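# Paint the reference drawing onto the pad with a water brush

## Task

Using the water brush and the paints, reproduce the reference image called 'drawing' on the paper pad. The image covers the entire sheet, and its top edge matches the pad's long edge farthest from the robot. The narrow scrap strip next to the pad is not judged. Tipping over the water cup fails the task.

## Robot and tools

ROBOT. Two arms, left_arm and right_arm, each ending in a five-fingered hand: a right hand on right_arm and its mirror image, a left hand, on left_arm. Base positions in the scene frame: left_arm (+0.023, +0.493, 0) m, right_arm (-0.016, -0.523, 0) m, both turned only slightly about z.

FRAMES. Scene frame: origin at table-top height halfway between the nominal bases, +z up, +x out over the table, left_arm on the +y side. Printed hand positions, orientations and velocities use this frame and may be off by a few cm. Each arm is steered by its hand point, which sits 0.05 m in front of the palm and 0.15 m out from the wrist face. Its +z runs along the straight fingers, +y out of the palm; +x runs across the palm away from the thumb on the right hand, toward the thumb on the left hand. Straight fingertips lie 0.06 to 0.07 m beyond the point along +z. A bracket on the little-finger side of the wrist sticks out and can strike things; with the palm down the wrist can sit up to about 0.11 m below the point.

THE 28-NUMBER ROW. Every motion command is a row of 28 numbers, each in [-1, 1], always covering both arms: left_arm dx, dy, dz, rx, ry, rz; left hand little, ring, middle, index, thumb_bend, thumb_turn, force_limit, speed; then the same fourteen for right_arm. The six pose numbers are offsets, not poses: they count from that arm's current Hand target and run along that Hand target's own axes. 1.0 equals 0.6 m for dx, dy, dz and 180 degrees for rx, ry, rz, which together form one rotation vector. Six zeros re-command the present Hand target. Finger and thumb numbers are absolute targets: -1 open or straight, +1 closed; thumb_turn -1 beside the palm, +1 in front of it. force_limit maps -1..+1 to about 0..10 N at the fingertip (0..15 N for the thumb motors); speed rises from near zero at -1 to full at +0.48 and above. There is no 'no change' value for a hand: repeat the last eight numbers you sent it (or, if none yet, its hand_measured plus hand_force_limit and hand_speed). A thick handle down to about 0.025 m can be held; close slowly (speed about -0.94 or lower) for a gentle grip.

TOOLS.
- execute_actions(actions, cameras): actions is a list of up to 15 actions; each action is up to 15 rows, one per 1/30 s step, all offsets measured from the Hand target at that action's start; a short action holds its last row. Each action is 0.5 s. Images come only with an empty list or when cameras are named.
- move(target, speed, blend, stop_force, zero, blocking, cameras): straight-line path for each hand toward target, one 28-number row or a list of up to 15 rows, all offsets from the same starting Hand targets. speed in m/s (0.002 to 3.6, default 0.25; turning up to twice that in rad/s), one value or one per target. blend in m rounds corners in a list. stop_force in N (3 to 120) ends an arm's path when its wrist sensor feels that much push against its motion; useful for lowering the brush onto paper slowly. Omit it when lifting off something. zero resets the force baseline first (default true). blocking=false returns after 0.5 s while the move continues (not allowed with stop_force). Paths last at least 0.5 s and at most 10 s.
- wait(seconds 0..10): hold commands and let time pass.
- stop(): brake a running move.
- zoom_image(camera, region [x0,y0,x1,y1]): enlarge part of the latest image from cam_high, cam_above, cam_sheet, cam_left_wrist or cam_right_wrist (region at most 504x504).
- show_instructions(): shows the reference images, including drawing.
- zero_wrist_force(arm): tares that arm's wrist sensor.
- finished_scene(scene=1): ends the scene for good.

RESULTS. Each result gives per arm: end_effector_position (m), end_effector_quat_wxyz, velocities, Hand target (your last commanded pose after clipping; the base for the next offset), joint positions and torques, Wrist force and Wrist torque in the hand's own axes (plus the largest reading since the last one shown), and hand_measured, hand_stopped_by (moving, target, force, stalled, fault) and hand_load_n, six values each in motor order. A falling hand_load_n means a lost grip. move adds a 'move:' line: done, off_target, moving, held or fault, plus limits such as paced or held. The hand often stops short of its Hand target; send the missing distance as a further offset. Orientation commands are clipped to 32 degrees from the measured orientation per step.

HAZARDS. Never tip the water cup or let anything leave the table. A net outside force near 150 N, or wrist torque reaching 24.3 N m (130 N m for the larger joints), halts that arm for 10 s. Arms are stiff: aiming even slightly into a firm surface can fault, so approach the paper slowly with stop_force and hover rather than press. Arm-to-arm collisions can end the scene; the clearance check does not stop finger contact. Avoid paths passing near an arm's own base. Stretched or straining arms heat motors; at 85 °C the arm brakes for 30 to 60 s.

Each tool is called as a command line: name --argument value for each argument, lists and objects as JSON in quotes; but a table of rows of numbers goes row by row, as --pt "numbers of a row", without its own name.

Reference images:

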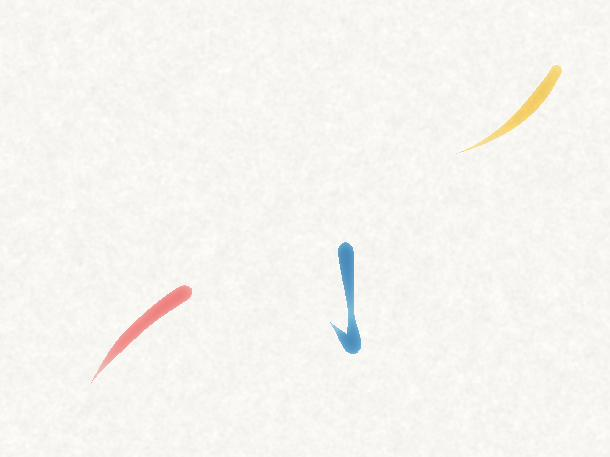

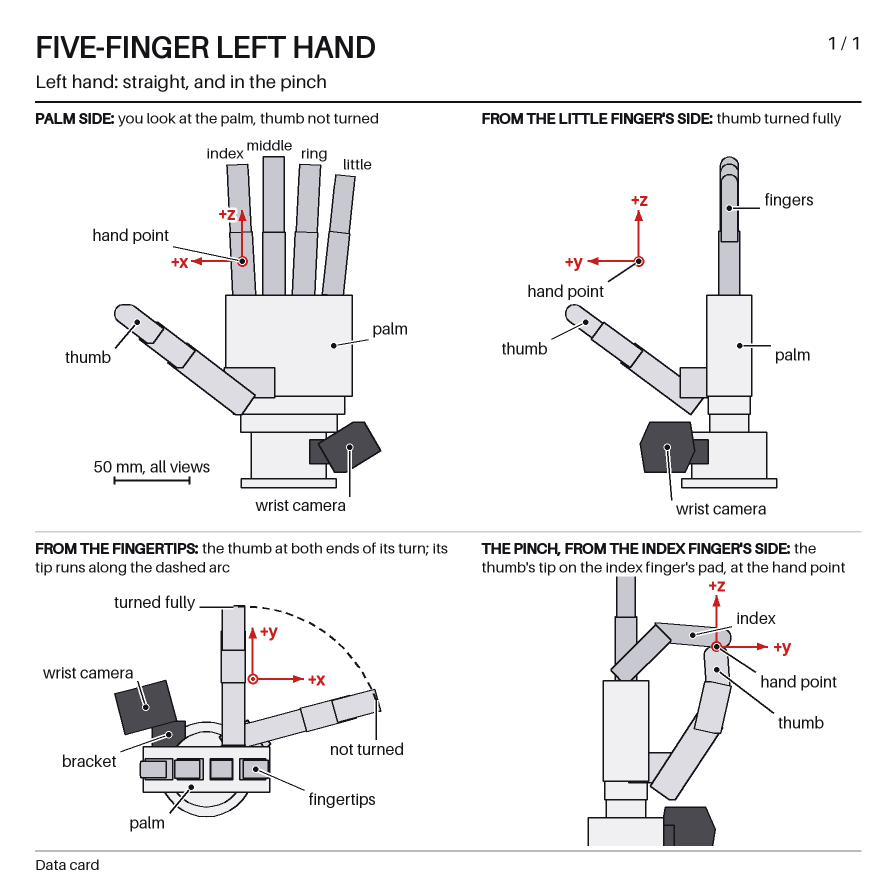

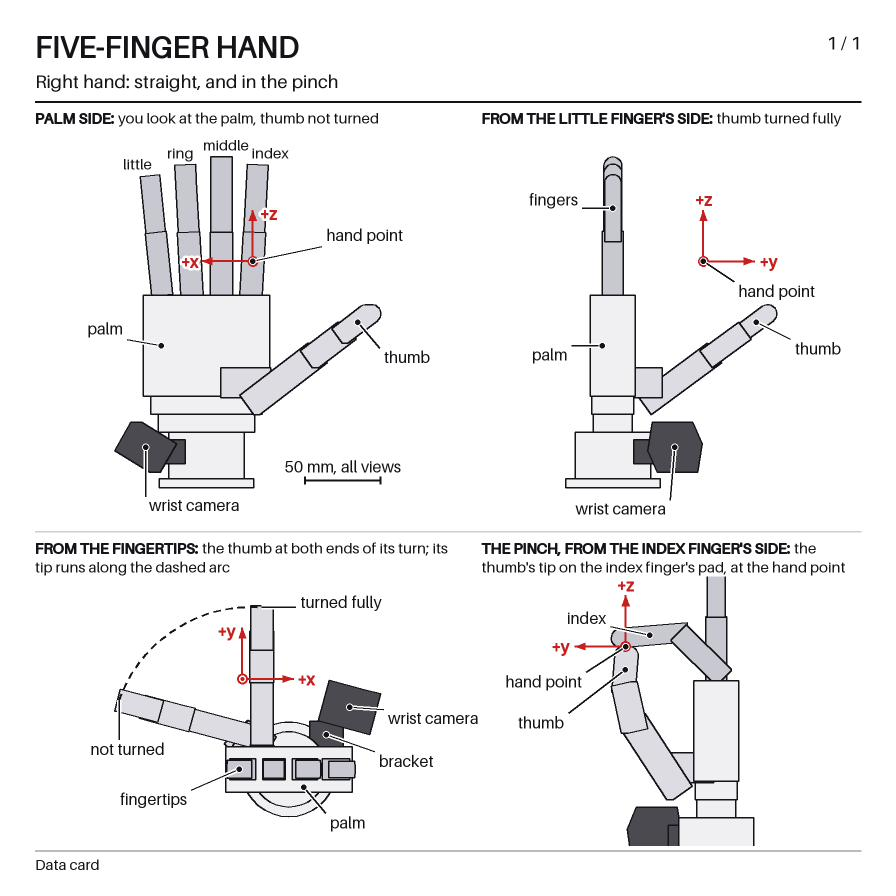

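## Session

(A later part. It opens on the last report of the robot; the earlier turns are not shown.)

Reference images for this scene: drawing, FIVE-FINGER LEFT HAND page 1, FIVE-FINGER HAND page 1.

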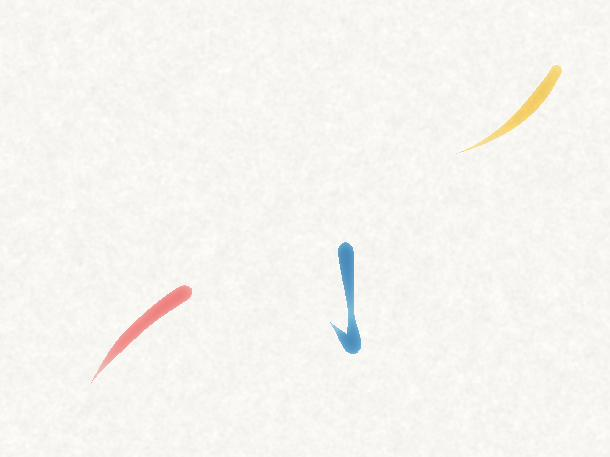

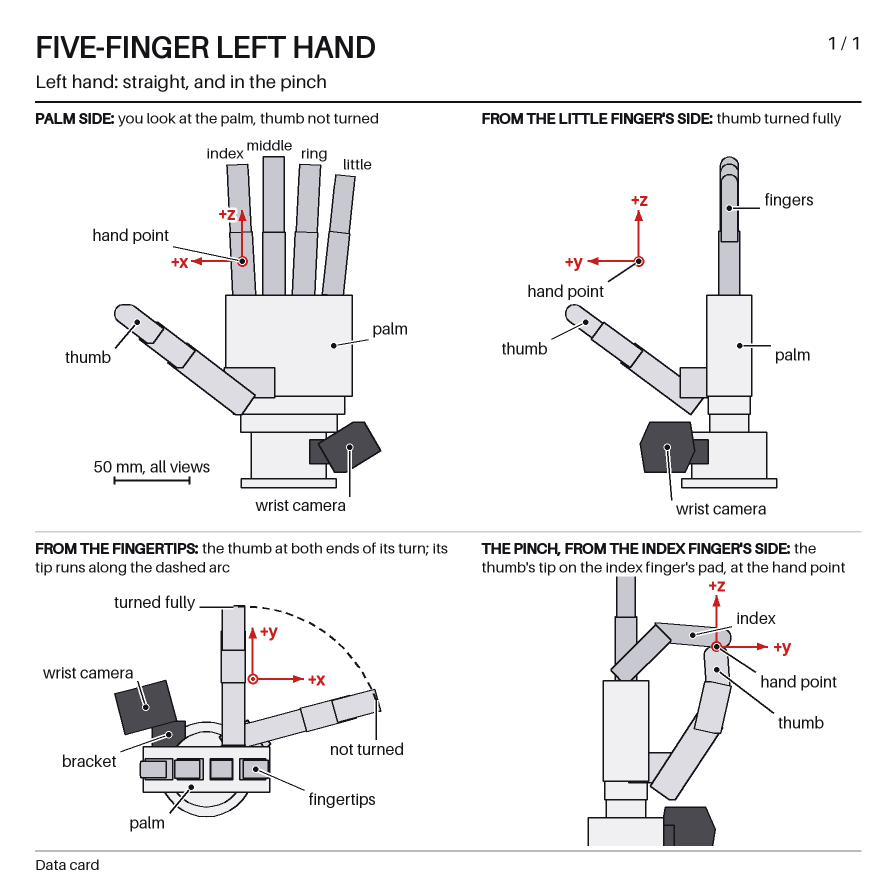

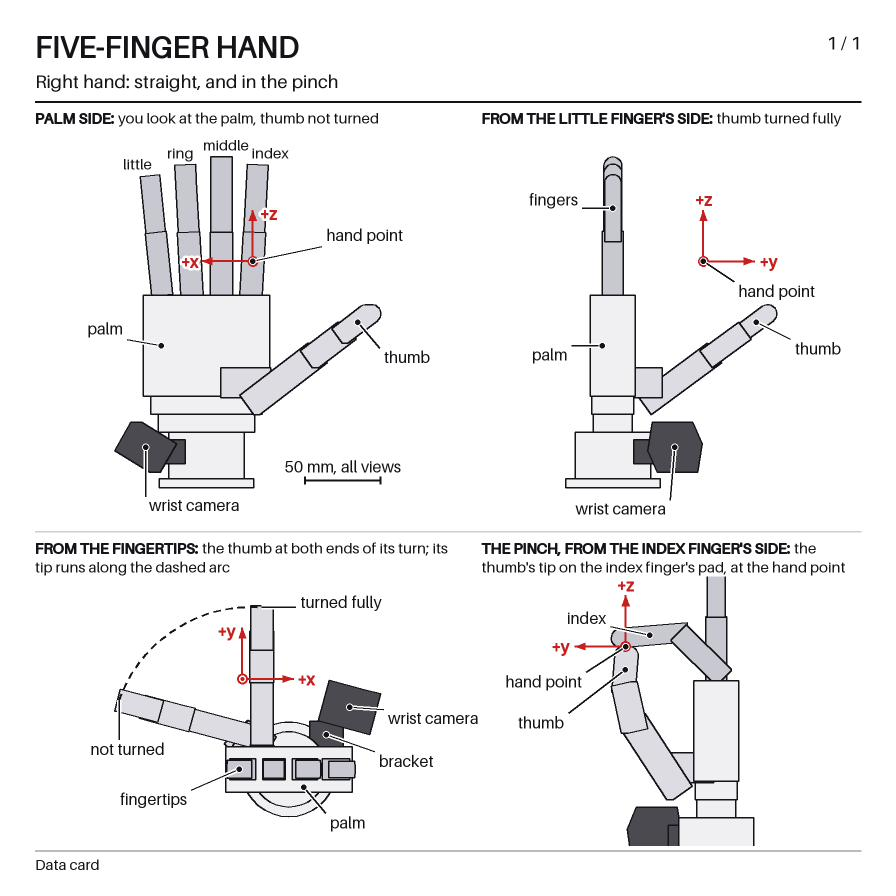

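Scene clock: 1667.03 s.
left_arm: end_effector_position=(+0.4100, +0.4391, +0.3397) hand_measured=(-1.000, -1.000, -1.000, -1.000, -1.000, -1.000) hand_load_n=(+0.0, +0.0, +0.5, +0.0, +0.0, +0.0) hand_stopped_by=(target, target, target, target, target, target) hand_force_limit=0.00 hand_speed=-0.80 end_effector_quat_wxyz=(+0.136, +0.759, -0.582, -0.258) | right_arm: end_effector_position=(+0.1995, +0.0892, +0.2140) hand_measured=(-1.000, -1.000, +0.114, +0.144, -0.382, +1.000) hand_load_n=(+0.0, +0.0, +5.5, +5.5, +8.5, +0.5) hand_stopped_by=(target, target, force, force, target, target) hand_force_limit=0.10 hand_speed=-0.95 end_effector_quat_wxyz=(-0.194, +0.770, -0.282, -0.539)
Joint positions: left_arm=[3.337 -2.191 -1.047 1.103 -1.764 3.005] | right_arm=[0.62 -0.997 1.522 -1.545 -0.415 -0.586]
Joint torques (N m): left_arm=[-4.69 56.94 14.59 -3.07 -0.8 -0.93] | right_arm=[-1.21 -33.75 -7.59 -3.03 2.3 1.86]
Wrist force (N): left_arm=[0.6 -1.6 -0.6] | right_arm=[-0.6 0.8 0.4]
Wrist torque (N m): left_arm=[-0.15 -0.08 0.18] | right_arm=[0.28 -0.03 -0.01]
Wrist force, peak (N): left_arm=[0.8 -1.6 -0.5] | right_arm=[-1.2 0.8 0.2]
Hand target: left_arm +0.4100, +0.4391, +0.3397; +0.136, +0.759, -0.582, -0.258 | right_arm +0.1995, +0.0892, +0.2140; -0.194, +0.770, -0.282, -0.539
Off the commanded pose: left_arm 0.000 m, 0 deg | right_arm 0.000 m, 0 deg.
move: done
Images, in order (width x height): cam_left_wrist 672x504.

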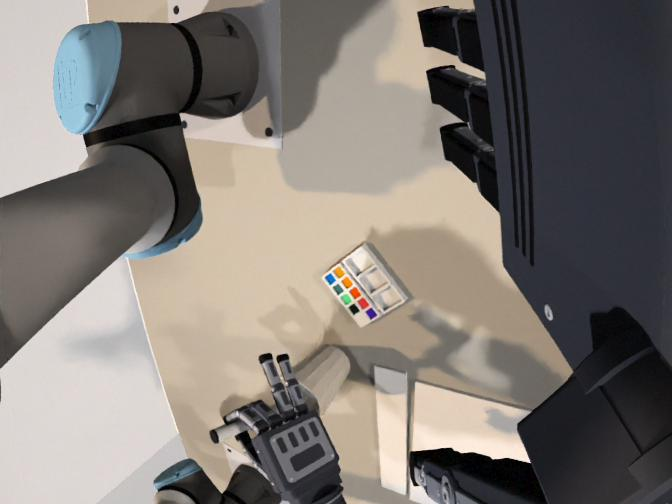

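move --target '[0,0,0,0,0,0,-1,-1,-1,-1,-1,-1,0,-0.8,0.0845,-0.0004,0.0309,0,0,0,-1,-1,0.5,0.5,-0.38,1,0.1,-0.95]' --cameras '["cam_left_wrist","cam_high"]' --speed 0.03 --stop_force 3

zoom_image --camera "cam_high" --region '[290, 130, 400, 240]'

Scene clock: 1673.20 s.
left_arm: end_effector_position=(+0.4100, +0.4391, +0.3397) hand_measured=(-1.000, -1.000, -1.000, -1.000, -1.000, -1.000) hand_load_n=(+0.0, +0.5, +0.0, +0.0, +0.0, +0.0) hand_stopped_by=(target, target, target, target, target, target) hand_force_limit=0.00 hand_speed=-0.80 end_effector_quat_wxyz=(+0.136, +0.759, -0.582, -0.258) | right_arm: end_effector_position=(+0.1995, +0.0892, +0.1600) hand_measured=(-1.000, -1.000, +0.114, +0.144, -0.382, +1.000) hand_load_n=(+0.0, +0.0, +5.5, +5.5, +8.5, +0.5) hand_stopped_by=(target, target, force, force, target, target) hand_force_limit=0.10 hand_speed=-0.95 end_effector_quat_wxyz=(-0.194, +0.770, -0.282, -0.539)
Joint positions: left_arm=[3.337 -2.191 -1.047 1.103 -1.764 3.005] | right_arm=[0.62 -0.928 1.566 -1.658 -0.415 -0.586]
Joint torques (N m): left_arm=[-5.25 56.72 14.63 -3.08 -0.75 -0.88] | right_arm=[-5.11 -35.05 -6.45 -3.21 1.82 1.85]
Wrist force (N): left_arm=[0.8 -1.3 -0.7] | right_arm=[-0.6 0.6 0.4]
Wrist torque (N m): left_arm=[-0.09 -0.12 0.18] | right_arm=[0.26 -0.03 0.00]
Wrist force, peak (N): left_arm=[0.6 -1.4 -1.0] | right_arm=[-0.9 0.9 0.4]
Hand target: left_arm +0.4100, +0.4391, +0.3397; +0.136, +0.759, -0.582, -0.258 | right_arm +0.1995, +0.0892, +0.1600; -0.194, +0.770, -0.282, -0.539
Off the commanded pose: left_arm 0.000 m, 0 deg | right_arm 0.000 m, 0 deg.
move: done
Images, in order (width x height): cam_high 504x504, cam_left_wrist 672x504.

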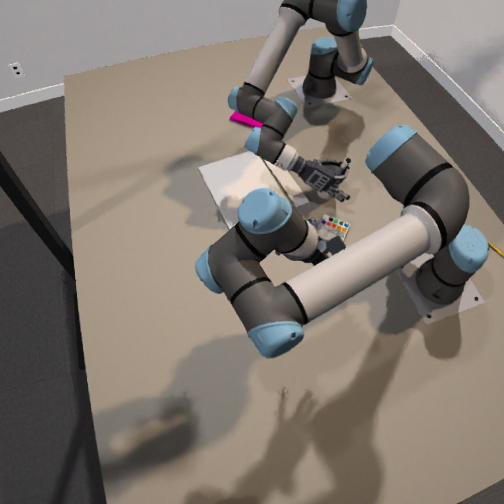

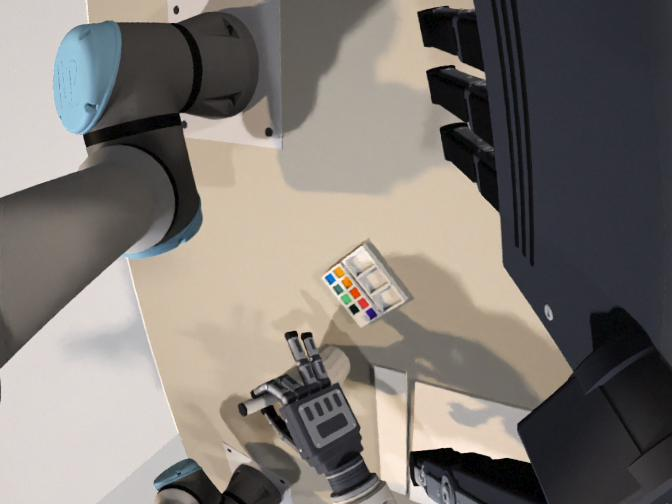

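Scaled by 4.582 from the camera's 504x504 image, which has a finer 720x720 frame.

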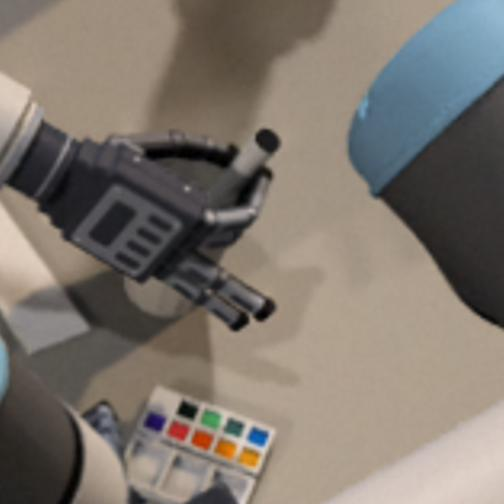

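move --pt "0 0 0 0 0 0 -1 -1 -1 -1 -1 -1 0 -0.8 -0.2191 0.0011 -0.0802 0 0 0 -1 -1 0.5 0.5 -0.38 1 0.1 -0.95" --pt "0 0 0 0 0 0 -1 -1 -1 -1 -1 -1 0 -0.8 -0.2803 -0.2023 0.0842 0 0 0 -1 -1 0.5 0.5 -0.38 1 0.1 -0.95" --pt "0 0 0 0 0 0 -1 -1 -1 -1 -1 -1 0 -0.8 -0.0377 -0.2037 0.173 0 0 0 -1 -1 0.5 0.5 -0.38 1 0.1 -0.95" --cameras '["cam_left_wrist"]' --speed '[0.06,0.15,0.12]' --blend '[0.01,0.02,0]'

zoom_image --camera "cam_left_wrist" --region '[300, 245, 360, 300]'

Scene clock: 1686.63 s.
left_arm: end_effector_position=(+0.4100, +0.4391, +0.3397) hand_measured=(-1.000, -1.000, -1.000, -1.000, -1.000, -1.000) hand_load_n=(+0.0, +0.0, +0.0, +0.0, +0.0, +0.0) hand_stopped_by=(target, target, target, target, target, target) hand_force_limit=0.00 hand_speed=-0.80 end_effector_quat_wxyz=(+0.136, +0.759, -0.582, -0.258) | right_arm: end_effector_position=(+0.1976, +0.2504, +0.1450) hand_measured=(-1.000, -1.000, +0.114, +0.144, -0.382, +1.000) hand_load_n=(+0.0, +0.0, +5.5, +5.5, +8.5, +0.5) hand_stopped_by=(target, target, force, force, target, target) hand_force_limit=0.10 hand_speed=-0.95 end_effector_quat_wxyz=(-0.194, +0.770, -0.282, -0.539)
Joint positions: left_arm=[3.337 -2.191 -1.047 1.103 -1.764 3.005] | right_arm=[0.789 -0.625 1.142 -1.93 -0.356 -0.162]
Joint torques (N m): left_arm=[-4.82 56.64 13.98 -3.08 -0.77 -0.74] | right_arm=[-6.2 -46.69 -8.75 -3.38 2.97 2.02]
Wrist force (N): left_arm=[0.7 -1.2 -0.4] | right_arm=[-0.5 0.7 0.4]
Wrist torque (N m): left_arm=[-0.11 -0.09 0.17] | right_arm=[0.27 -0.06 -0.02]
Wrist force, peak (N): left_arm=[0.6 -1.8 -0.6] | right_arm=[-0.9 1.5 -0.1]
Hand target: left_arm +0.4100, +0.4391, +0.3397; +0.136, +0.759, -0.582, -0.258 | right_arm +0.1976, +0.2504, +0.1450; -0.194, +0.770, -0.282, -0.539
Off the commanded pose: left_arm 0.000 m, 0 deg | right_arm 0.000 m, 0 deg.
move: done
Images, in order (width x height): cam_left_wrist 672x504.

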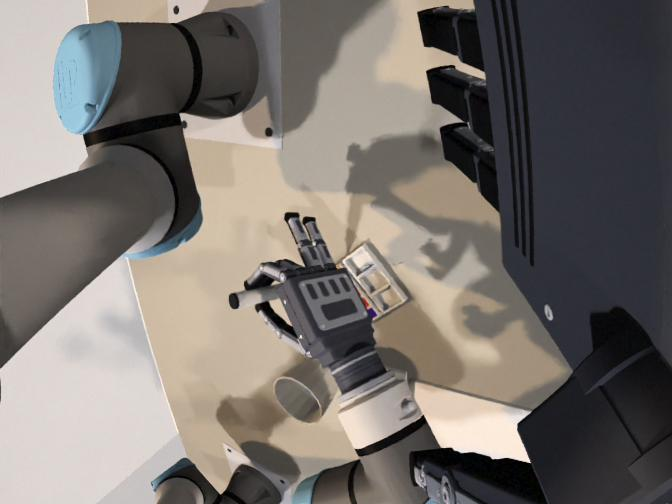

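Scaled by 8.400 from the camera's 672x504 image, which has a finer 960x720 frame.

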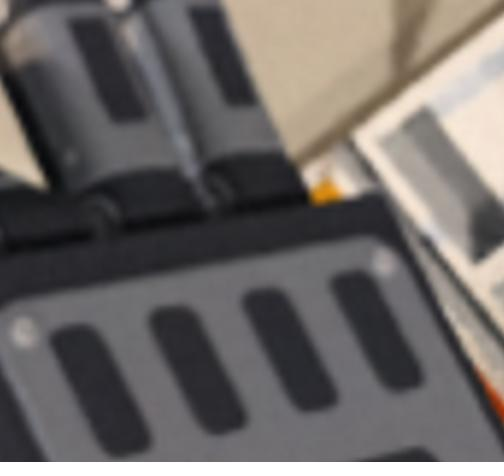

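move --target '[0,0,0,0,0,0,-1,-1,-1,-1,-1,-1,0,-0.8,0.0215,0.0627,0.0007,0,0,-0.1111,-1,-1,0.5,0.5,-0.38,1,0.1,-0.95]' --cameras '["cam_left_wrist"]' --speed 0.1

zoom_image --camera "cam_left_wrist" --region '[315, 255, 365, 300]'

Scene clock: 1709.37 s.
left_arm: end_effector_position=(+0.4100, +0.4391, +0.3397) hand_measured=(-1.000, -1.000, -1.000, -1.000, -1.000, -1.000) hand_load_n=(+0.0, +0.0, +0.0, +0.0, +0.0, +0.0) hand_stopped_by=(target, target, target, target, target, target) hand_force_limit=0.00 hand_speed=-0.80 end_effector_quat_wxyz=(+0.136, +0.759, -0.582, -0.258) | right_arm: end_effector_position=(+0.1764, +0.2190, +0.1329) hand_measured=(-1.000, -1.000, +0.114, +0.144, -0.382, +1.000) hand_load_n=(+0.0, +0.0, +5.5, +5.5, +8.5, +0.5) hand_stopped_by=(target, target, force, force, target, target) hand_force_limit=0.10 hand_speed=-0.95 end_effector_quat_wxyz=(-0.285, +0.807, -0.144, -0.497)
Joint positions: left_arm=[3.337 -2.191 -1.047 1.103 -1.764 3.005] | right_arm=[0.791 -0.702 1.271 -1.989 -0.355 -0.504]
Joint torques (N m): left_arm=[-4.55 56.55 13.82 -3.08 -0.78 -0.71] | right_arm=[8.22 -68.61 -9.06 -0.36 2.96 -1.82]
Wrist force (N): left_arm=[0.5 -1.3 -0.8] | right_arm=[-0.3 0.7 0.4]
Wrist torque (N m): left_arm=[-0.08 -0.07 0.16] | right_arm=[0.34 -0.07 0.06]
Wrist force, peak (N): left_arm=[0.7 -1.5 -0.9] | right_arm=[-0.5 1.0 0.5]
Hand target: left_arm +0.4100, +0.4391, +0.3397; +0.136, +0.759, -0.582, -0.258 | right_arm +0.1764, +0.2190, +0.1329; -0.285, +0.807, -0.144, -0.497
Off the commanded pose: left_arm 0.000 m, 0 deg | right_arm 0.000 m, 0 deg.
move: done
Images, in order (width x height): cam_left_wrist 672x504.

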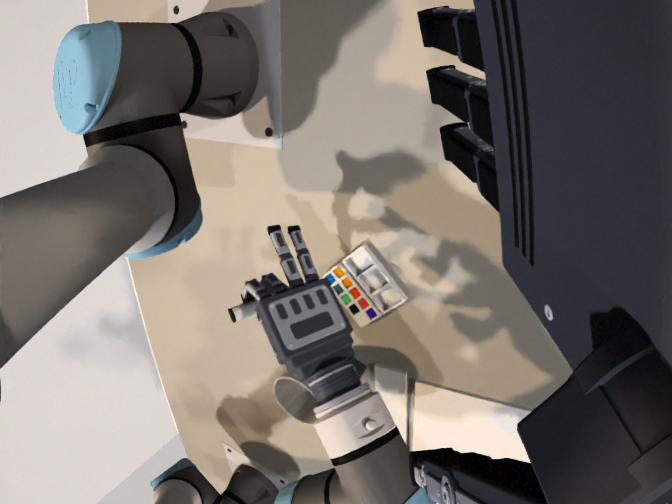

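Scaled by 10.080 from the camera's 672x504 image, which has a finer 960x720 frame.

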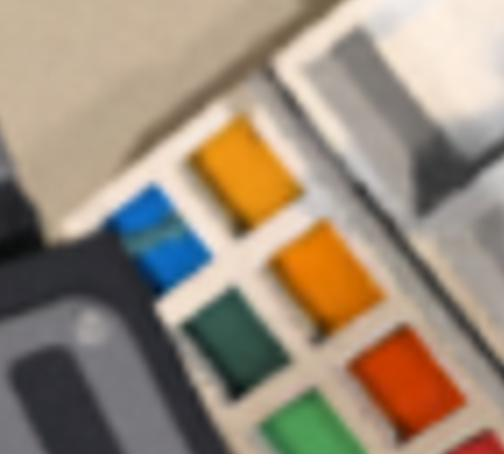

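execute_actions --actions '[]' --cameras '["cam_left_wrist", "cam_sheet", "cam_above"]'

zoom_image --camera "cam_left_wrist" --region '[290, 230, 390, 305]'

Scene clock: 1733.70 s.
left_arm: end_effector_position=(+0.4100, +0.4391, +0.3397) hand_measured=(-1.000, -1.000, -1.000, -1.000, -1.000, -1.000) hand_load_n=(+0.0, +0.0, +0.0, +0.0, +0.0, +0.0) hand_stopped_by=(target, target, target, target, target, target) hand_force_limit=0.00 hand_speed=-0.80 end_effector_quat_wxyz=(+0.136, +0.759, -0.582, -0.258) | right_arm: end_effector_position=(+0.1764, +0.2190, +0.1329) hand_measured=(-1.000, -1.000, +0.114, +0.144, -0.382, +1.000) hand_load_n=(+0.0, +0.0, +5.5, +5.5, +8.5, +0.5) hand_stopped_by=(target, target, force, force, target, target) hand_force_limit=0.10 hand_speed=-0.95 end_effector_quat_wxyz=(-0.285, +0.807, -0.144, -0.497)
Joint positions: left_arm=[3.337 -2.191 -1.047 1.103 -1.764 3.005] | right_arm=[0.791 -0.702 1.271 -1.989 -0.355 -0.504]
Joint velocities: within noise
Joint torques (N m): left_arm=[-4.68 57.08 14.51 -3.17 -0.72 -0.79] | right_arm=[9.4 -68.57 -9.32 -0.54 2.92 -1.67]
Motor temperatures (°C): left_arm=[31 32 32 35 41 34] | right_arm=[35 35 36 40 40 35]
Wrist force (N): left_arm=[0.6 -1.2 -0.8] | right_arm=[-0.3 0.5 0.3]
Wrist torque (N m): left_arm=[-0.06 -0.09 0.17] | right_arm=[0.33 -0.06 0.06]
Wrist force, peak (N): left_arm=[0.7 -1.4 -0.9] | right_arm=[-0.5 0.9 0.5]
Hand target: left_arm +0.4100, +0.4391, +0.3397; +0.136, +0.759, -0.582, -0.258 | right_arm +0.1764, +0.2190, +0.1329; -0.285, +0.807, -0.144, -0.497
Off the commanded pose: left_arm 0.000 m, 0 deg | right_arm 0.000 m, 0 deg.
Images, in order (width x height): cam_above 504x504, cam_sheet 504x504, cam_left_wrist 672x504.

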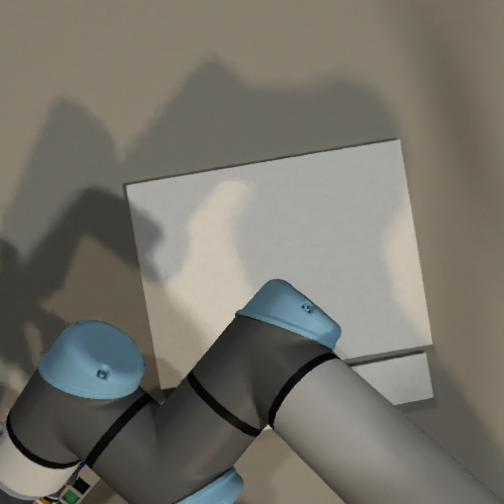

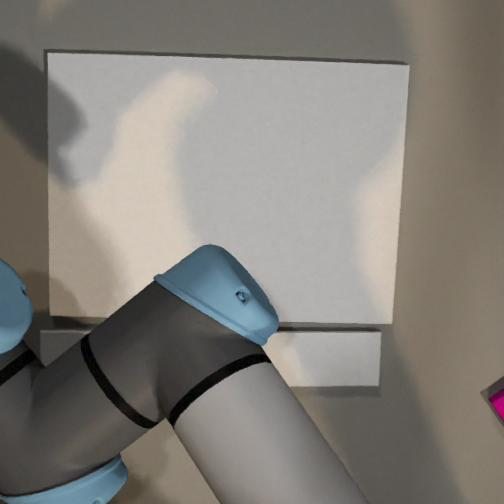

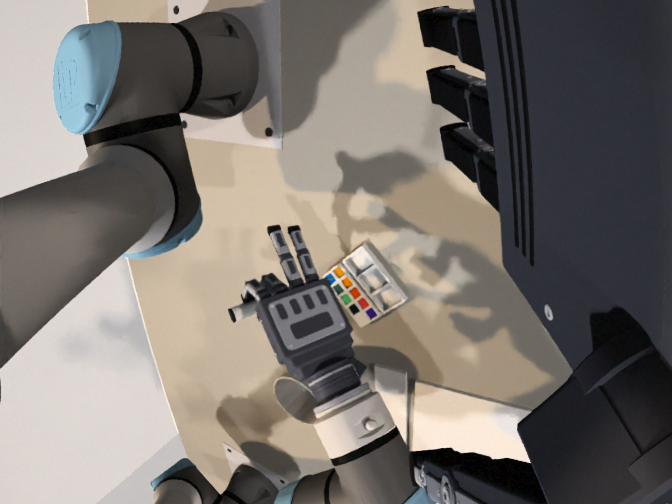

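Scaled by 5.040 from the camera's 672x504 image, which has a finer 960x720 frame.

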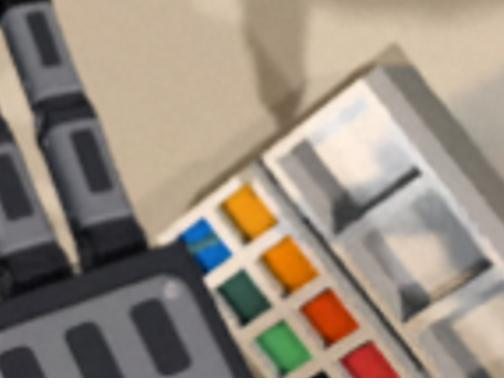

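move --target '[0,0,0,0,0,0,-1,-1,-1,-1,-1,-1,0,-0.8, 0.0252,0.009,0.0098,0,0,0,-1,-1,0.5,0.5,-0.38,1,0.1,-0.95]' --speed 0.03 --stop_force 3 --cameras '["cam_left_wrist"]'

zoom_image --camera "cam_left_wrist" --region '[315, 255, 365, 300]'

Scene clock: 1738.17 s.
left_arm: end_effector_position=(+0.4100, +0.4391, +0.3397) hand_measured=(-1.000, -1.000, -1.000, -1.000, -1.000, -1.000) hand_load_n=(+0.0, +0.0, +0.0, +0.0, +0.0, +0.0) hand_stopped_by=(target, target, target, target, target, target) hand_force_limit=0.00 hand_speed=-0.80 end_effector_quat_wxyz=(+0.136, +0.759, -0.582, -0.258) | right_arm: end_effector_position=(+0.1764, +0.2190, +0.1158) hand_measured=(-1.000, -1.000, +0.114, +0.144, -0.382, +1.000) hand_load_n=(+0.0, +0.0, +5.5, +5.5, +8.5, +0.5) hand_stopped_by=(target, target, force, force, target, target) hand_force_limit=0.10 hand_speed=-0.95 end_effector_quat_wxyz=(-0.285, +0.807, -0.144, -0.497)
Joint positions: left_arm=[3.337 -2.191 -1.047 1.103 -1.764 3.005] | right_arm=[0.791 -0.679 1.277 -2.018 -0.355 -0.504]
Joint torques (N m): left_arm=[-4.77 56.87 15.32 -3.11 -0.69 -0.77] | right_arm=[7.34 -44.08 -8.11 -3.72 1.67 1.94]
Wrist force (N): left_arm=[0.6 -1.1 -0.7] | right_arm=[-0.5 0.9 0.2]
Wrist torque (N m): left_arm=[-0.06 -0.09 0.17] | right_arm=[0.39 -0.04 0.05]
Wrist force, peak (N): left_arm=[0.9 -1.4 -0.8] | right_arm=[-0.4 1.0 0.3]
Hand target: left_arm +0.4100, +0.4391, +0.3397; +0.136, +0.759, -0.582, -0.258 | right_arm +0.1764, +0.2190, +0.1158; -0.285, +0.807, -0.144, -0.497
Off the commanded pose: left_arm 0.000 m, 0 deg | right_arm 0.000 m, 0 deg.
move: done
Images, in order (width x height): cam_left_wrist 672x504.

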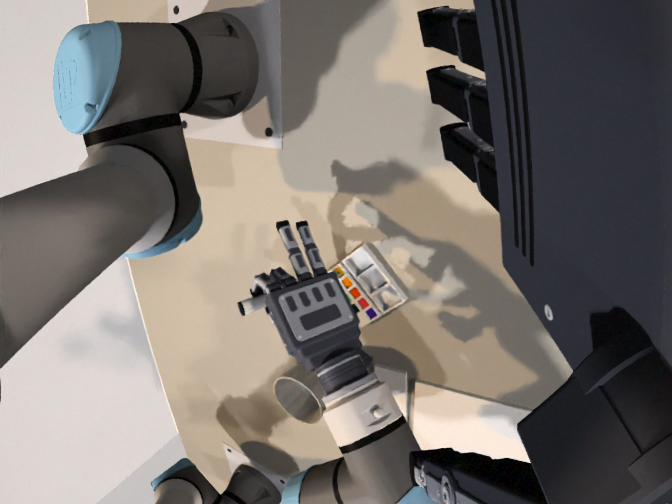

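Scaled by 10.080 from the camera's 672x504 image, which has a finer 960x720 frame.

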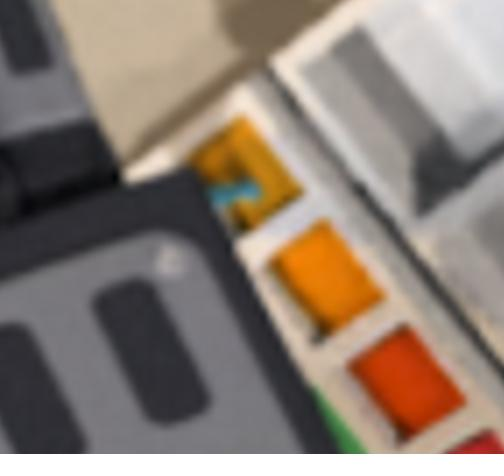

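move --target '[0,0,0,0,0,0,-1,-1,-1,-1,-1,-1,0,-0.8, 0.0044,0.00158,0.00172,0,0,0,-1,-1,0.5,0.5,-0.38,1,0.1,-0.95]' --speed 0.02 --stop_force 3 --cameras '["cam_left_wrist"]'

zoom_image --camera "cam_left_wrist" --region '[315, 255, 365, 300]'

Scene clock: 1743.13 s.
left_arm: end_effector_position=(+0.4100, +0.4391, +0.3397) hand_measured=(-1.000, -1.000, -1.000, -1.000, -1.000, -1.000) hand_load_n=(+0.0, +0.0, +0.0, +0.0, +0.0, +0.0) hand_stopped_by=(target, target, target, target, target, target) hand_force_limit=0.00 hand_speed=-0.80 end_effector_quat_wxyz=(+0.136, +0.759, -0.582, -0.258) | right_arm: end_effector_position=(+0.1764, +0.2190, +0.1128) hand_measured=(-1.000, -1.000, +0.114, +0.144, -0.382, +1.000) hand_load_n=(+0.0, +0.0, +5.5, +5.5, +8.5, +1.0) hand_stopped_by=(target, target, force, force, target, target) hand_force_limit=0.10 hand_speed=-0.95 end_effector_quat_wxyz=(-0.285, +0.807, -0.144, -0.497)
Joint positions: left_arm=[3.337 -2.191 -1.047 1.103 -1.764 3.005] | right_arm=[0.791 -0.675 1.277 -2.023 -0.355 -0.504]
Joint torques (N m): left_arm=[-4.19 56.77 14.75 -2.9 -0.68 -0.94] | right_arm=[8.89 -44.52 -8.21 -3.75 0.76 1.58]
Wrist force (N): left_arm=[0.4 -1.3 -0.8] | right_arm=[-0.6 0.6 0.3]
Wrist torque (N m): left_arm=[-0.08 -0.06 0.16] | right_arm=[0.33 -0.02 0.03]
Wrist force, peak (N): left_arm=[0.8 -1.5 -1.0] | right_arm=[-0.6 0.9 0.3]
Hand target: left_arm +0.4100, +0.4391, +0.3397; +0.136, +0.759, -0.582, -0.258 | right_arm +0.1764, +0.2190, +0.1128; -0.285, +0.807, -0.144, -0.497
Off the commanded pose: left_arm 0.000 m, 0 deg | right_arm 0.000 m, 0 deg.
move: done
Images, in order (width x height): cam_left_wrist 672x504.

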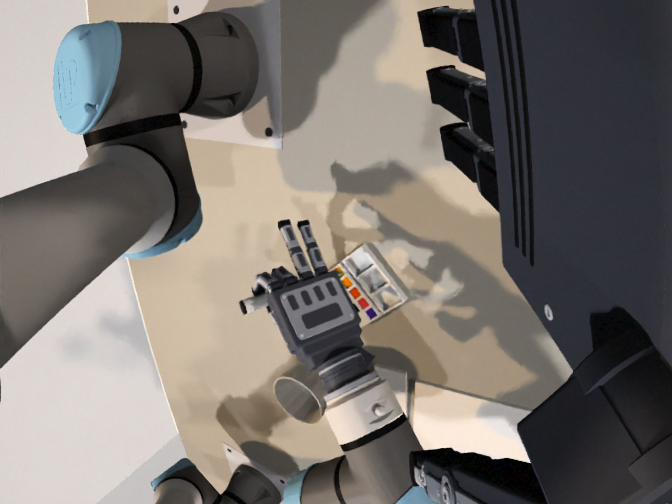

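Scaled by 10.080 from the camera's 672x504 image, which has a finer 960x720 frame.

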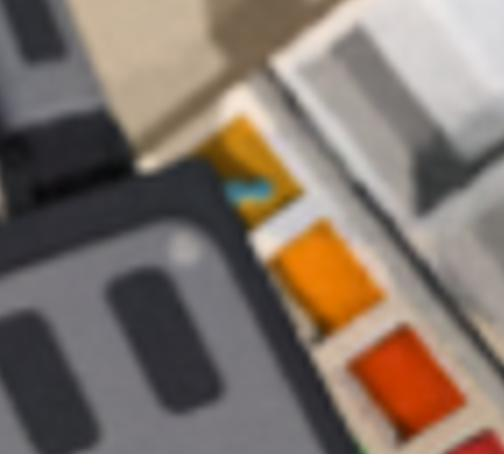

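move --target '[0,0,0,0,0,0,-1,-1,-1,-1,-1,-1,0,-0.8, 0.0044,0.00158,0.00172,0,0,0,-1,-1,0.5,0.5,-0.38,1,0.1,-0.95]' --speed 0.02 --stop_force 3 --cameras '["cam_left_wrist"]'

zoom_image --camera "cam_left_wrist" --region '[325, 260, 355, 290]'

Scene clock: 1746.97 s.
left_arm: end_effector_position=(+0.4100, +0.4391, +0.3397) hand_measured=(-1.000, -1.000, -1.000, -1.000, -1.000, -1.000) hand_load_n=(+0.0, +0.0, +0.0, +0.0, +0.0, +0.0) hand_stopped_by=(target, target, target, target, target, target) hand_force_limit=0.00 hand_speed=-0.80 end_effector_quat_wxyz=(+0.136, +0.759, -0.582, -0.258) | right_arm: end_effector_position=(+0.1764, +0.2190, +0.1098) hand_measured=(-1.000, -1.000, +0.114, +0.144, -0.382, +1.000) hand_load_n=(+0.0, +0.0, +5.5, +5.5, +8.5, +0.5) hand_stopped_by=(target, target, force, force, target, target) hand_force_limit=0.10 hand_speed=-0.95 end_effector_quat_wxyz=(-0.285, +0.807, -0.144, -0.497)
Joint positions: left_arm=[3.337 -2.191 -1.047 1.103 -1.764 3.005] | right_arm=[0.791 -0.67 1.278 -2.028 -0.355 -0.504]
Joint torques (N m): left_arm=[-3.86 57.2 14.67 -3.09 -0.67 -0.73] | right_arm=[8.92 -43.92 -8.01 -3.89 1.6 1.51]
Wrist force (N): left_arm=[0.3 -1.5 -0.7] | right_arm=[-0.6 0.8 0.4]
Wrist torque (N m): left_arm=[-0.11 -0.04 0.16] | right_arm=[0.36 -0.05 0.04]
Wrist force, peak (N): left_arm=[0.8 -1.4 -0.9] | right_arm=[-0.7 0.9 0.1]
Hand target: left_arm +0.4100, +0.4391, +0.3397; +0.136, +0.759, -0.582, -0.258 | right_arm +0.1764, +0.2190, +0.1098; -0.285, +0.807, -0.144, -0.497
Off the commanded pose: left_arm 0.000 m, 0 deg | right_arm 0.000 m, 0 deg.
move: done
Images, in order (width x height): cam_left_wrist 672x504.

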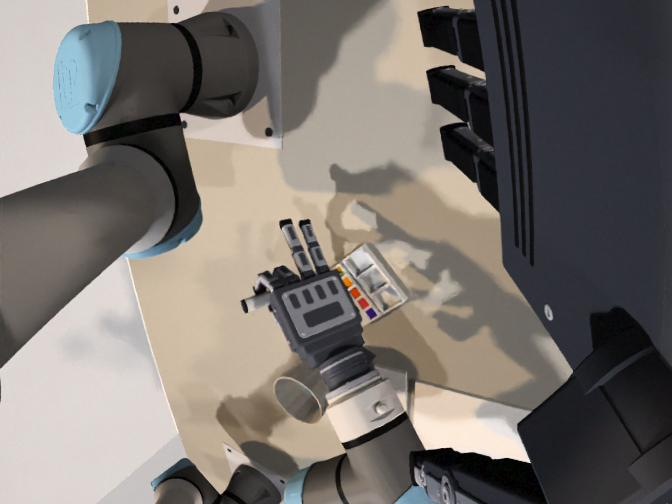

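Scaled by 16.800 from the camera's 672x504 image, which has a finer 960x720 frame.

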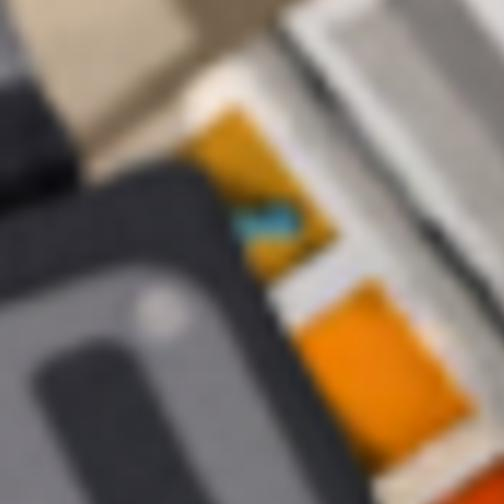

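move --pt "0 0 0 0 0 0 -1 -1 -1 -1 -1 -1 0 -0.8 -0.0024 0.0039 0.0026 0 0 0 -1 -1 0.5 0.5 -0.38 1 0.1 -0.95" --pt "0 0 0 0 0 0 -1 -1 -1 -1 -1 -1 0 -0.8 -0.0006 0.0013 0.0016 0 0 0 -1 -1 0.5 0.5 -0.38 1 0.1 -0.95" --pt "0 0 0 0 0 0 -1 -1 -1 -1 -1 -1 0 -0.8 -0.0024 0.0039 0.0026 0 0 0 -1 -1 0.5 0.5 -0.38 1 0.1 -0.95" --speed 0.02 --cameras '["cam_left_wrist"]'

zoom_image --camera "cam_left_wrist" --region '[325, 260, 355, 290]'

Scene clock: 1764.50 s.
left_arm: end_effector_position=(+0.4100, +0.4391, +0.3397) hand_measured=(-1.000, -1.000, -1.000, -1.000, -1.000, -1.000) hand_load_n=(+0.0, +0.0, +0.0, +0.0, +0.0, +0.0) hand_stopped_by=(target, target, target, target, target, target) hand_force_limit=0.00 hand_speed=-0.80 end_effector_quat_wxyz=(+0.136, +0.759, -0.582, -0.258) | right_arm: end_effector_position=(+0.1735, +0.2180, +0.1098) hand_measured=(-1.000, -1.000, +0.114, +0.144, -0.382, +1.000) hand_load_n=(+0.0, +0.5, +5.5, +5.5, +8.5, +0.5) hand_stopped_by=(target, target, force, force, target, target) hand_force_limit=0.10 hand_speed=-0.95 end_effector_quat_wxyz=(-0.285, +0.807, -0.144, -0.497)
Joint positions: left_arm=[3.337 -2.191 -1.047 1.103 -1.764 3.005] | right_arm=[0.793 -0.675 1.289 -2.04 -0.355 -0.498]
Joint torques (N m): left_arm=[-4.21 56.73 14.24 -3.18 -0.8 -0.62] | right_arm=[8.93 -70.65 -9.28 -3.55 1.54 2.04]
Wrist force (N): left_arm=[0.6 -1.0 -0.5] | right_arm=[-0.6 0.6 0.1]
Wrist torque (N m): left_arm=[-0.06 -0.09 0.16] | right_arm=[0.35 -0.04 -0.07]
Wrist force, peak (N): left_arm=[0.6 -1.8 -0.9] | right_arm=[-0.7 0.8 0.4]
Hand target: left_arm +0.4100, +0.4391, +0.3397; +0.136, +0.759, -0.582, -0.258 | right_arm +0.1734, +0.2180, +0.1098; -0.285, +0.807, -0.144, -0.497
Off the commanded pose: left_arm 0.000 m, 0 deg | right_arm 0.000 m, 0 deg.
move: done
Images, in order (width x height): cam_left_wrist 672x504.

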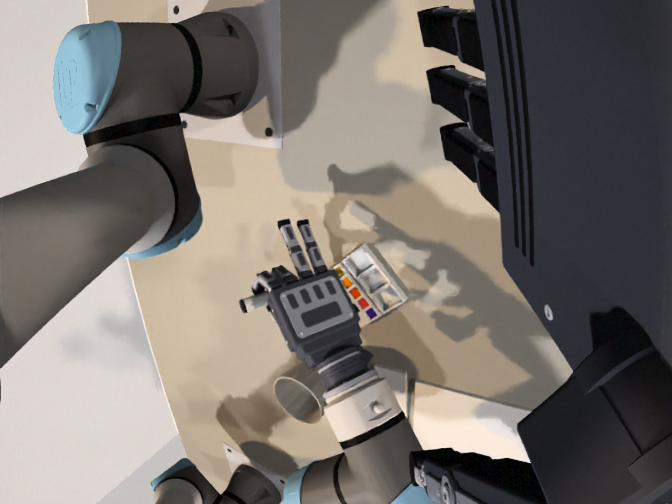

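Scaled by 16.800 from the camera's 672x504 image, which has a finer 960x720 frame.

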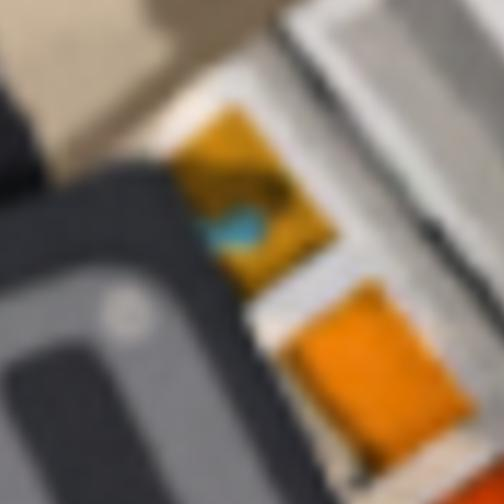

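move --pt "0 0 0 0 0 0 -1 -1 -1 -1 -1 -1 0 -0.8 0.0045 -0.00066 -0.00125 0 0 0 -1 -1 0.5 0.5 -0.38 1 0.1 -0.95" --pt "0 0 0 0 0 0 -1 -1 -1 -1 -1 -1 0 -0.8 0.00312 -0.00159 0.00316 0 0 0 -1 -1 0.5 0.5 -0.38 1 0.1 -0.95" --pt "0 0 0 0 0 0 -1 -1 -1 -1 -1 -1 0 -0.8 0.0014 0.00278 0.00355 0 0 0 -1 -1 0.5 0.5 -0.38 1 0.1 -0.95" --pt "0 0 0 0 0 0 -1 -1 -1 -1 -1 -1 0 -0.8 0.00278 0.00371 -0.00086 0 0 0 -1 -1 0.5 0.5 -0.38 1 0.1 -0.95" --pt "0 0 0 0 0 0 -1 -1 -1 -1 -1 -1 0 -0.8 0.0045 -0.00066 -0.00125 0 0 0 -1 -1 0.5 0.5 -0.38 1 0.1 -0.95" --pt "0 0 0 0 0 0 -1 -1 -1 -1 -1 -1 0 -0.8 0.00312 -0.00159 0.00316 0 0 0 -1 -1 0.5 0.5 -0.38 1 0.1 -0.95" --pt "0 0 0 0 0 0 -1 -1 -1 -1 -1 -1 0 -0.8 0.0014 0.00278 0.00355 0 0 0 -1 -1 0.5 0.5 -0.38 1 0.1 -0.95" --pt "0 0 0 0 0 0 -1 -1 -1 -1 -1 -1 0 -0.8 0.00278 0.00371 -0.00086 0 0 0 -1 -1 0.5 0.5 -0.38 1 0.1 -0.95" --pt "0 0 0 0 0 0 -1 -1 -1 -1 -1 -1 0 -0.8 0.00295 0.00106 0.00115 0 0 0 -1 -1 0.5 0.5 -0.38 1 0.1 -0.95" --speed 0.02 --blend 0.0007 --cameras '["cam_left_wrist"]'

zoom_image --camera "cam_left_wrist" --region '[325, 260, 355, 290]'

Scene clock: 1789.93 s.
left_arm: end_effector_position=(+0.4100, +0.4391, +0.3397) hand_measured=(-1.000, -1.000, -1.000, -1.000, -1.000, -1.000) hand_load_n=(+0.0, +0.0, +0.0, +0.5, +0.0, +0.0) hand_stopped_by=(target, target, target, target, target, target) hand_force_limit=0.00 hand_speed=-0.80 end_effector_quat_wxyz=(+0.136, +0.759, -0.582, -0.258) | right_arm: end_effector_position=(+0.1734, +0.2179, +0.1079) hand_measured=(-1.000, -1.000, +0.114, +0.144, -0.382, +1.000) hand_load_n=(+0.0, +0.0, +5.0, +5.5, +8.0, +0.5) hand_stopped_by=(target, target, force, force, target, target) hand_force_limit=0.10 hand_speed=-0.95 end_effector_quat_wxyz=(-0.285, +0.807, -0.144, -0.497)
Joint positions: left_arm=[3.337 -2.191 -1.047 1.103 -1.764 3.005] | right_arm=[0.793 -0.672 1.29 -2.043 -0.355 -0.498]
Joint torques (N m): left_arm=[-2.6 57.24 13.56 -3.14 -0.73 -0.6] | right_arm=[9.6 -43.4 -30.43 -0.66 0.34 1.81]
Wrist force (N): left_arm=[0.6 -1.0 -0.6] | right_arm=[-0.9 0.9 0.1]
Wrist torque (N m): left_arm=[-0.05 -0.08 0.16] | right_arm=[0.37 -0.06 -0.03]
Wrist force, peak (N): left_arm=[1.0 -1.6 -0.5] | right_arm=[-1.8 0.9 0.3]
Hand target: left_arm +0.4100, +0.4391, +0.3397; +0.136, +0.759, -0.582, -0.258 | right_arm +0.1734, +0.2180, +0.1078; -0.285, +0.807, -0.144, -0.497
Off the commanded pose: left_arm 0.000 m, 0 deg | right_arm 0.000 m, 0 deg.
move: done
Images, in order (width x height): cam_left_wrist 672x504.

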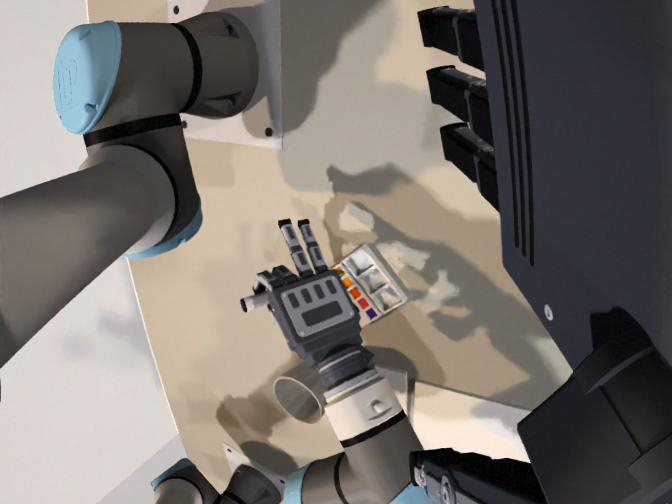

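Scaled by 16.800 from the camera's 672x504 image, which has a finer 960x720 frame.

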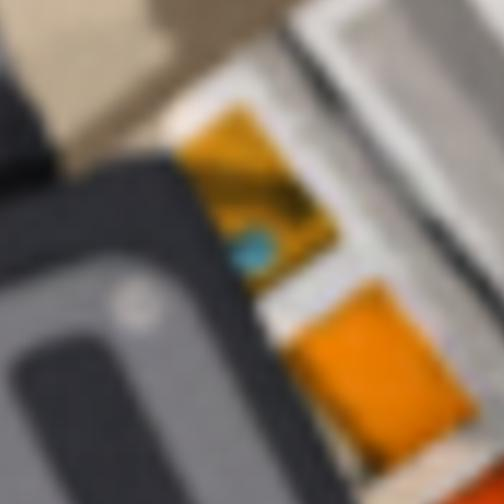

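move --target '[0,0,0.1667,0,0,0,-1,-1,-1,-1,-1,-1,0,-0.8, -0.0295,-0.0106,-0.0115,0,0,0,-1,-1,0.5,0.5,-0.38,1,0.1,-0.95]' --speed 0.08 --cameras '["cam_left_wrist", "cam_high"]'

Scene clock: 1827.73 s.
left_arm: end_effector_position=(+0.3550, +0.4485, +0.2568) hand_measured=(-1.000, -1.000, -1.000, -1.000, -1.000, -1.000) hand_load_n=(+0.0, +0.0, +0.0, +0.0, +0.0, -0.5) hand_stopped_by=(target, target, target, target, target, target) hand_force_limit=0.00 hand_speed=-0.80 end_effector_quat_wxyz=(+0.136, +0.759, -0.582, -0.258) | right_arm: end_effector_position=(+0.1734, +0.2180, +0.1278) hand_measured=(-1.000, -1.000, +0.114, +0.144, -0.382, +1.000) hand_load_n=(+0.0, +0.0, +5.0, +5.5, +8.5, +0.0) hand_stopped_by=(target, target, force, force, target, target) hand_force_limit=0.10 hand_speed=-0.95 end_effector_quat_wxyz=(-0.285, +0.807, -0.144, -0.497)
Joint positions: left_arm=[3.376 -2.1 -1.409 1.381 -1.785 3.038] | right_arm=[0.793 -0.7 1.283 -2.009 -0.355 -0.498]
Joint torques (N m): left_arm=[12.61 53.39 10.14 -0.84 -1.48 1.92] | right_arm=[4.77 -68.94 -32.54 -0.51 0.45 -1.6]
Wrist force (N): left_arm=[0.3 -1.3 -0.4] | right_arm=[-0.5 0.7 0.6]
Wrist torque (N m): left_arm=[-0.12 -0.06 -0.09] | right_arm=[0.34 -0.05 -0.06]
Wrist force, peak (N): left_arm=[0.7 -1.4 -1.0] | right_arm=[-1.2 1.0 0.1]
Hand target: left_arm +0.3549, +0.4485, +0.2567; +0.136, +0.759, -0.582, -0.258 | right_arm +0.1734, +0.2180, +0.1278; -0.285, +0.807, -0.144, -0.497
Off the commanded pose: left_arm 0.000 m, 0 deg | right_arm 0.000 m, 0 deg.
move: done
Images, in order (width x height): cam_high 504x504, cam_left_wrist 672x504.

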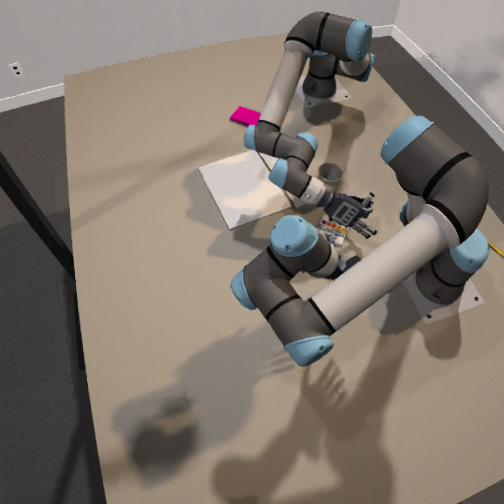

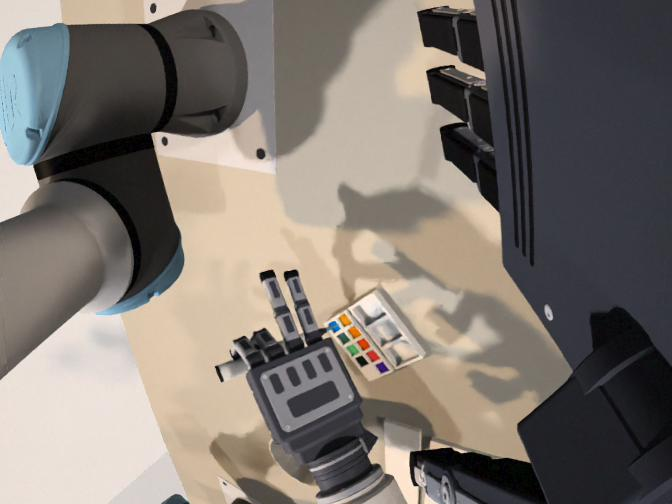

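zoom_image --camera "cam_left_wrist" --region '[320, 300, 370, 340]'

Scaled by 10.080 from the camera's 672x504 image, which has a finer 960x720 frame.

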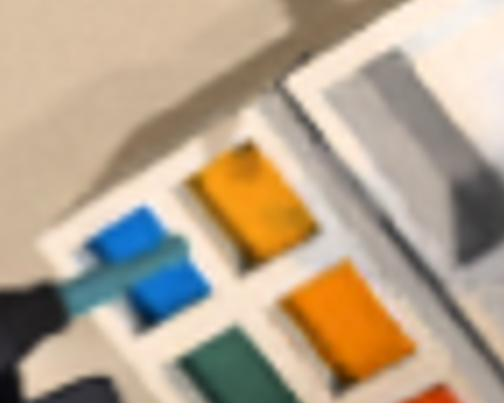

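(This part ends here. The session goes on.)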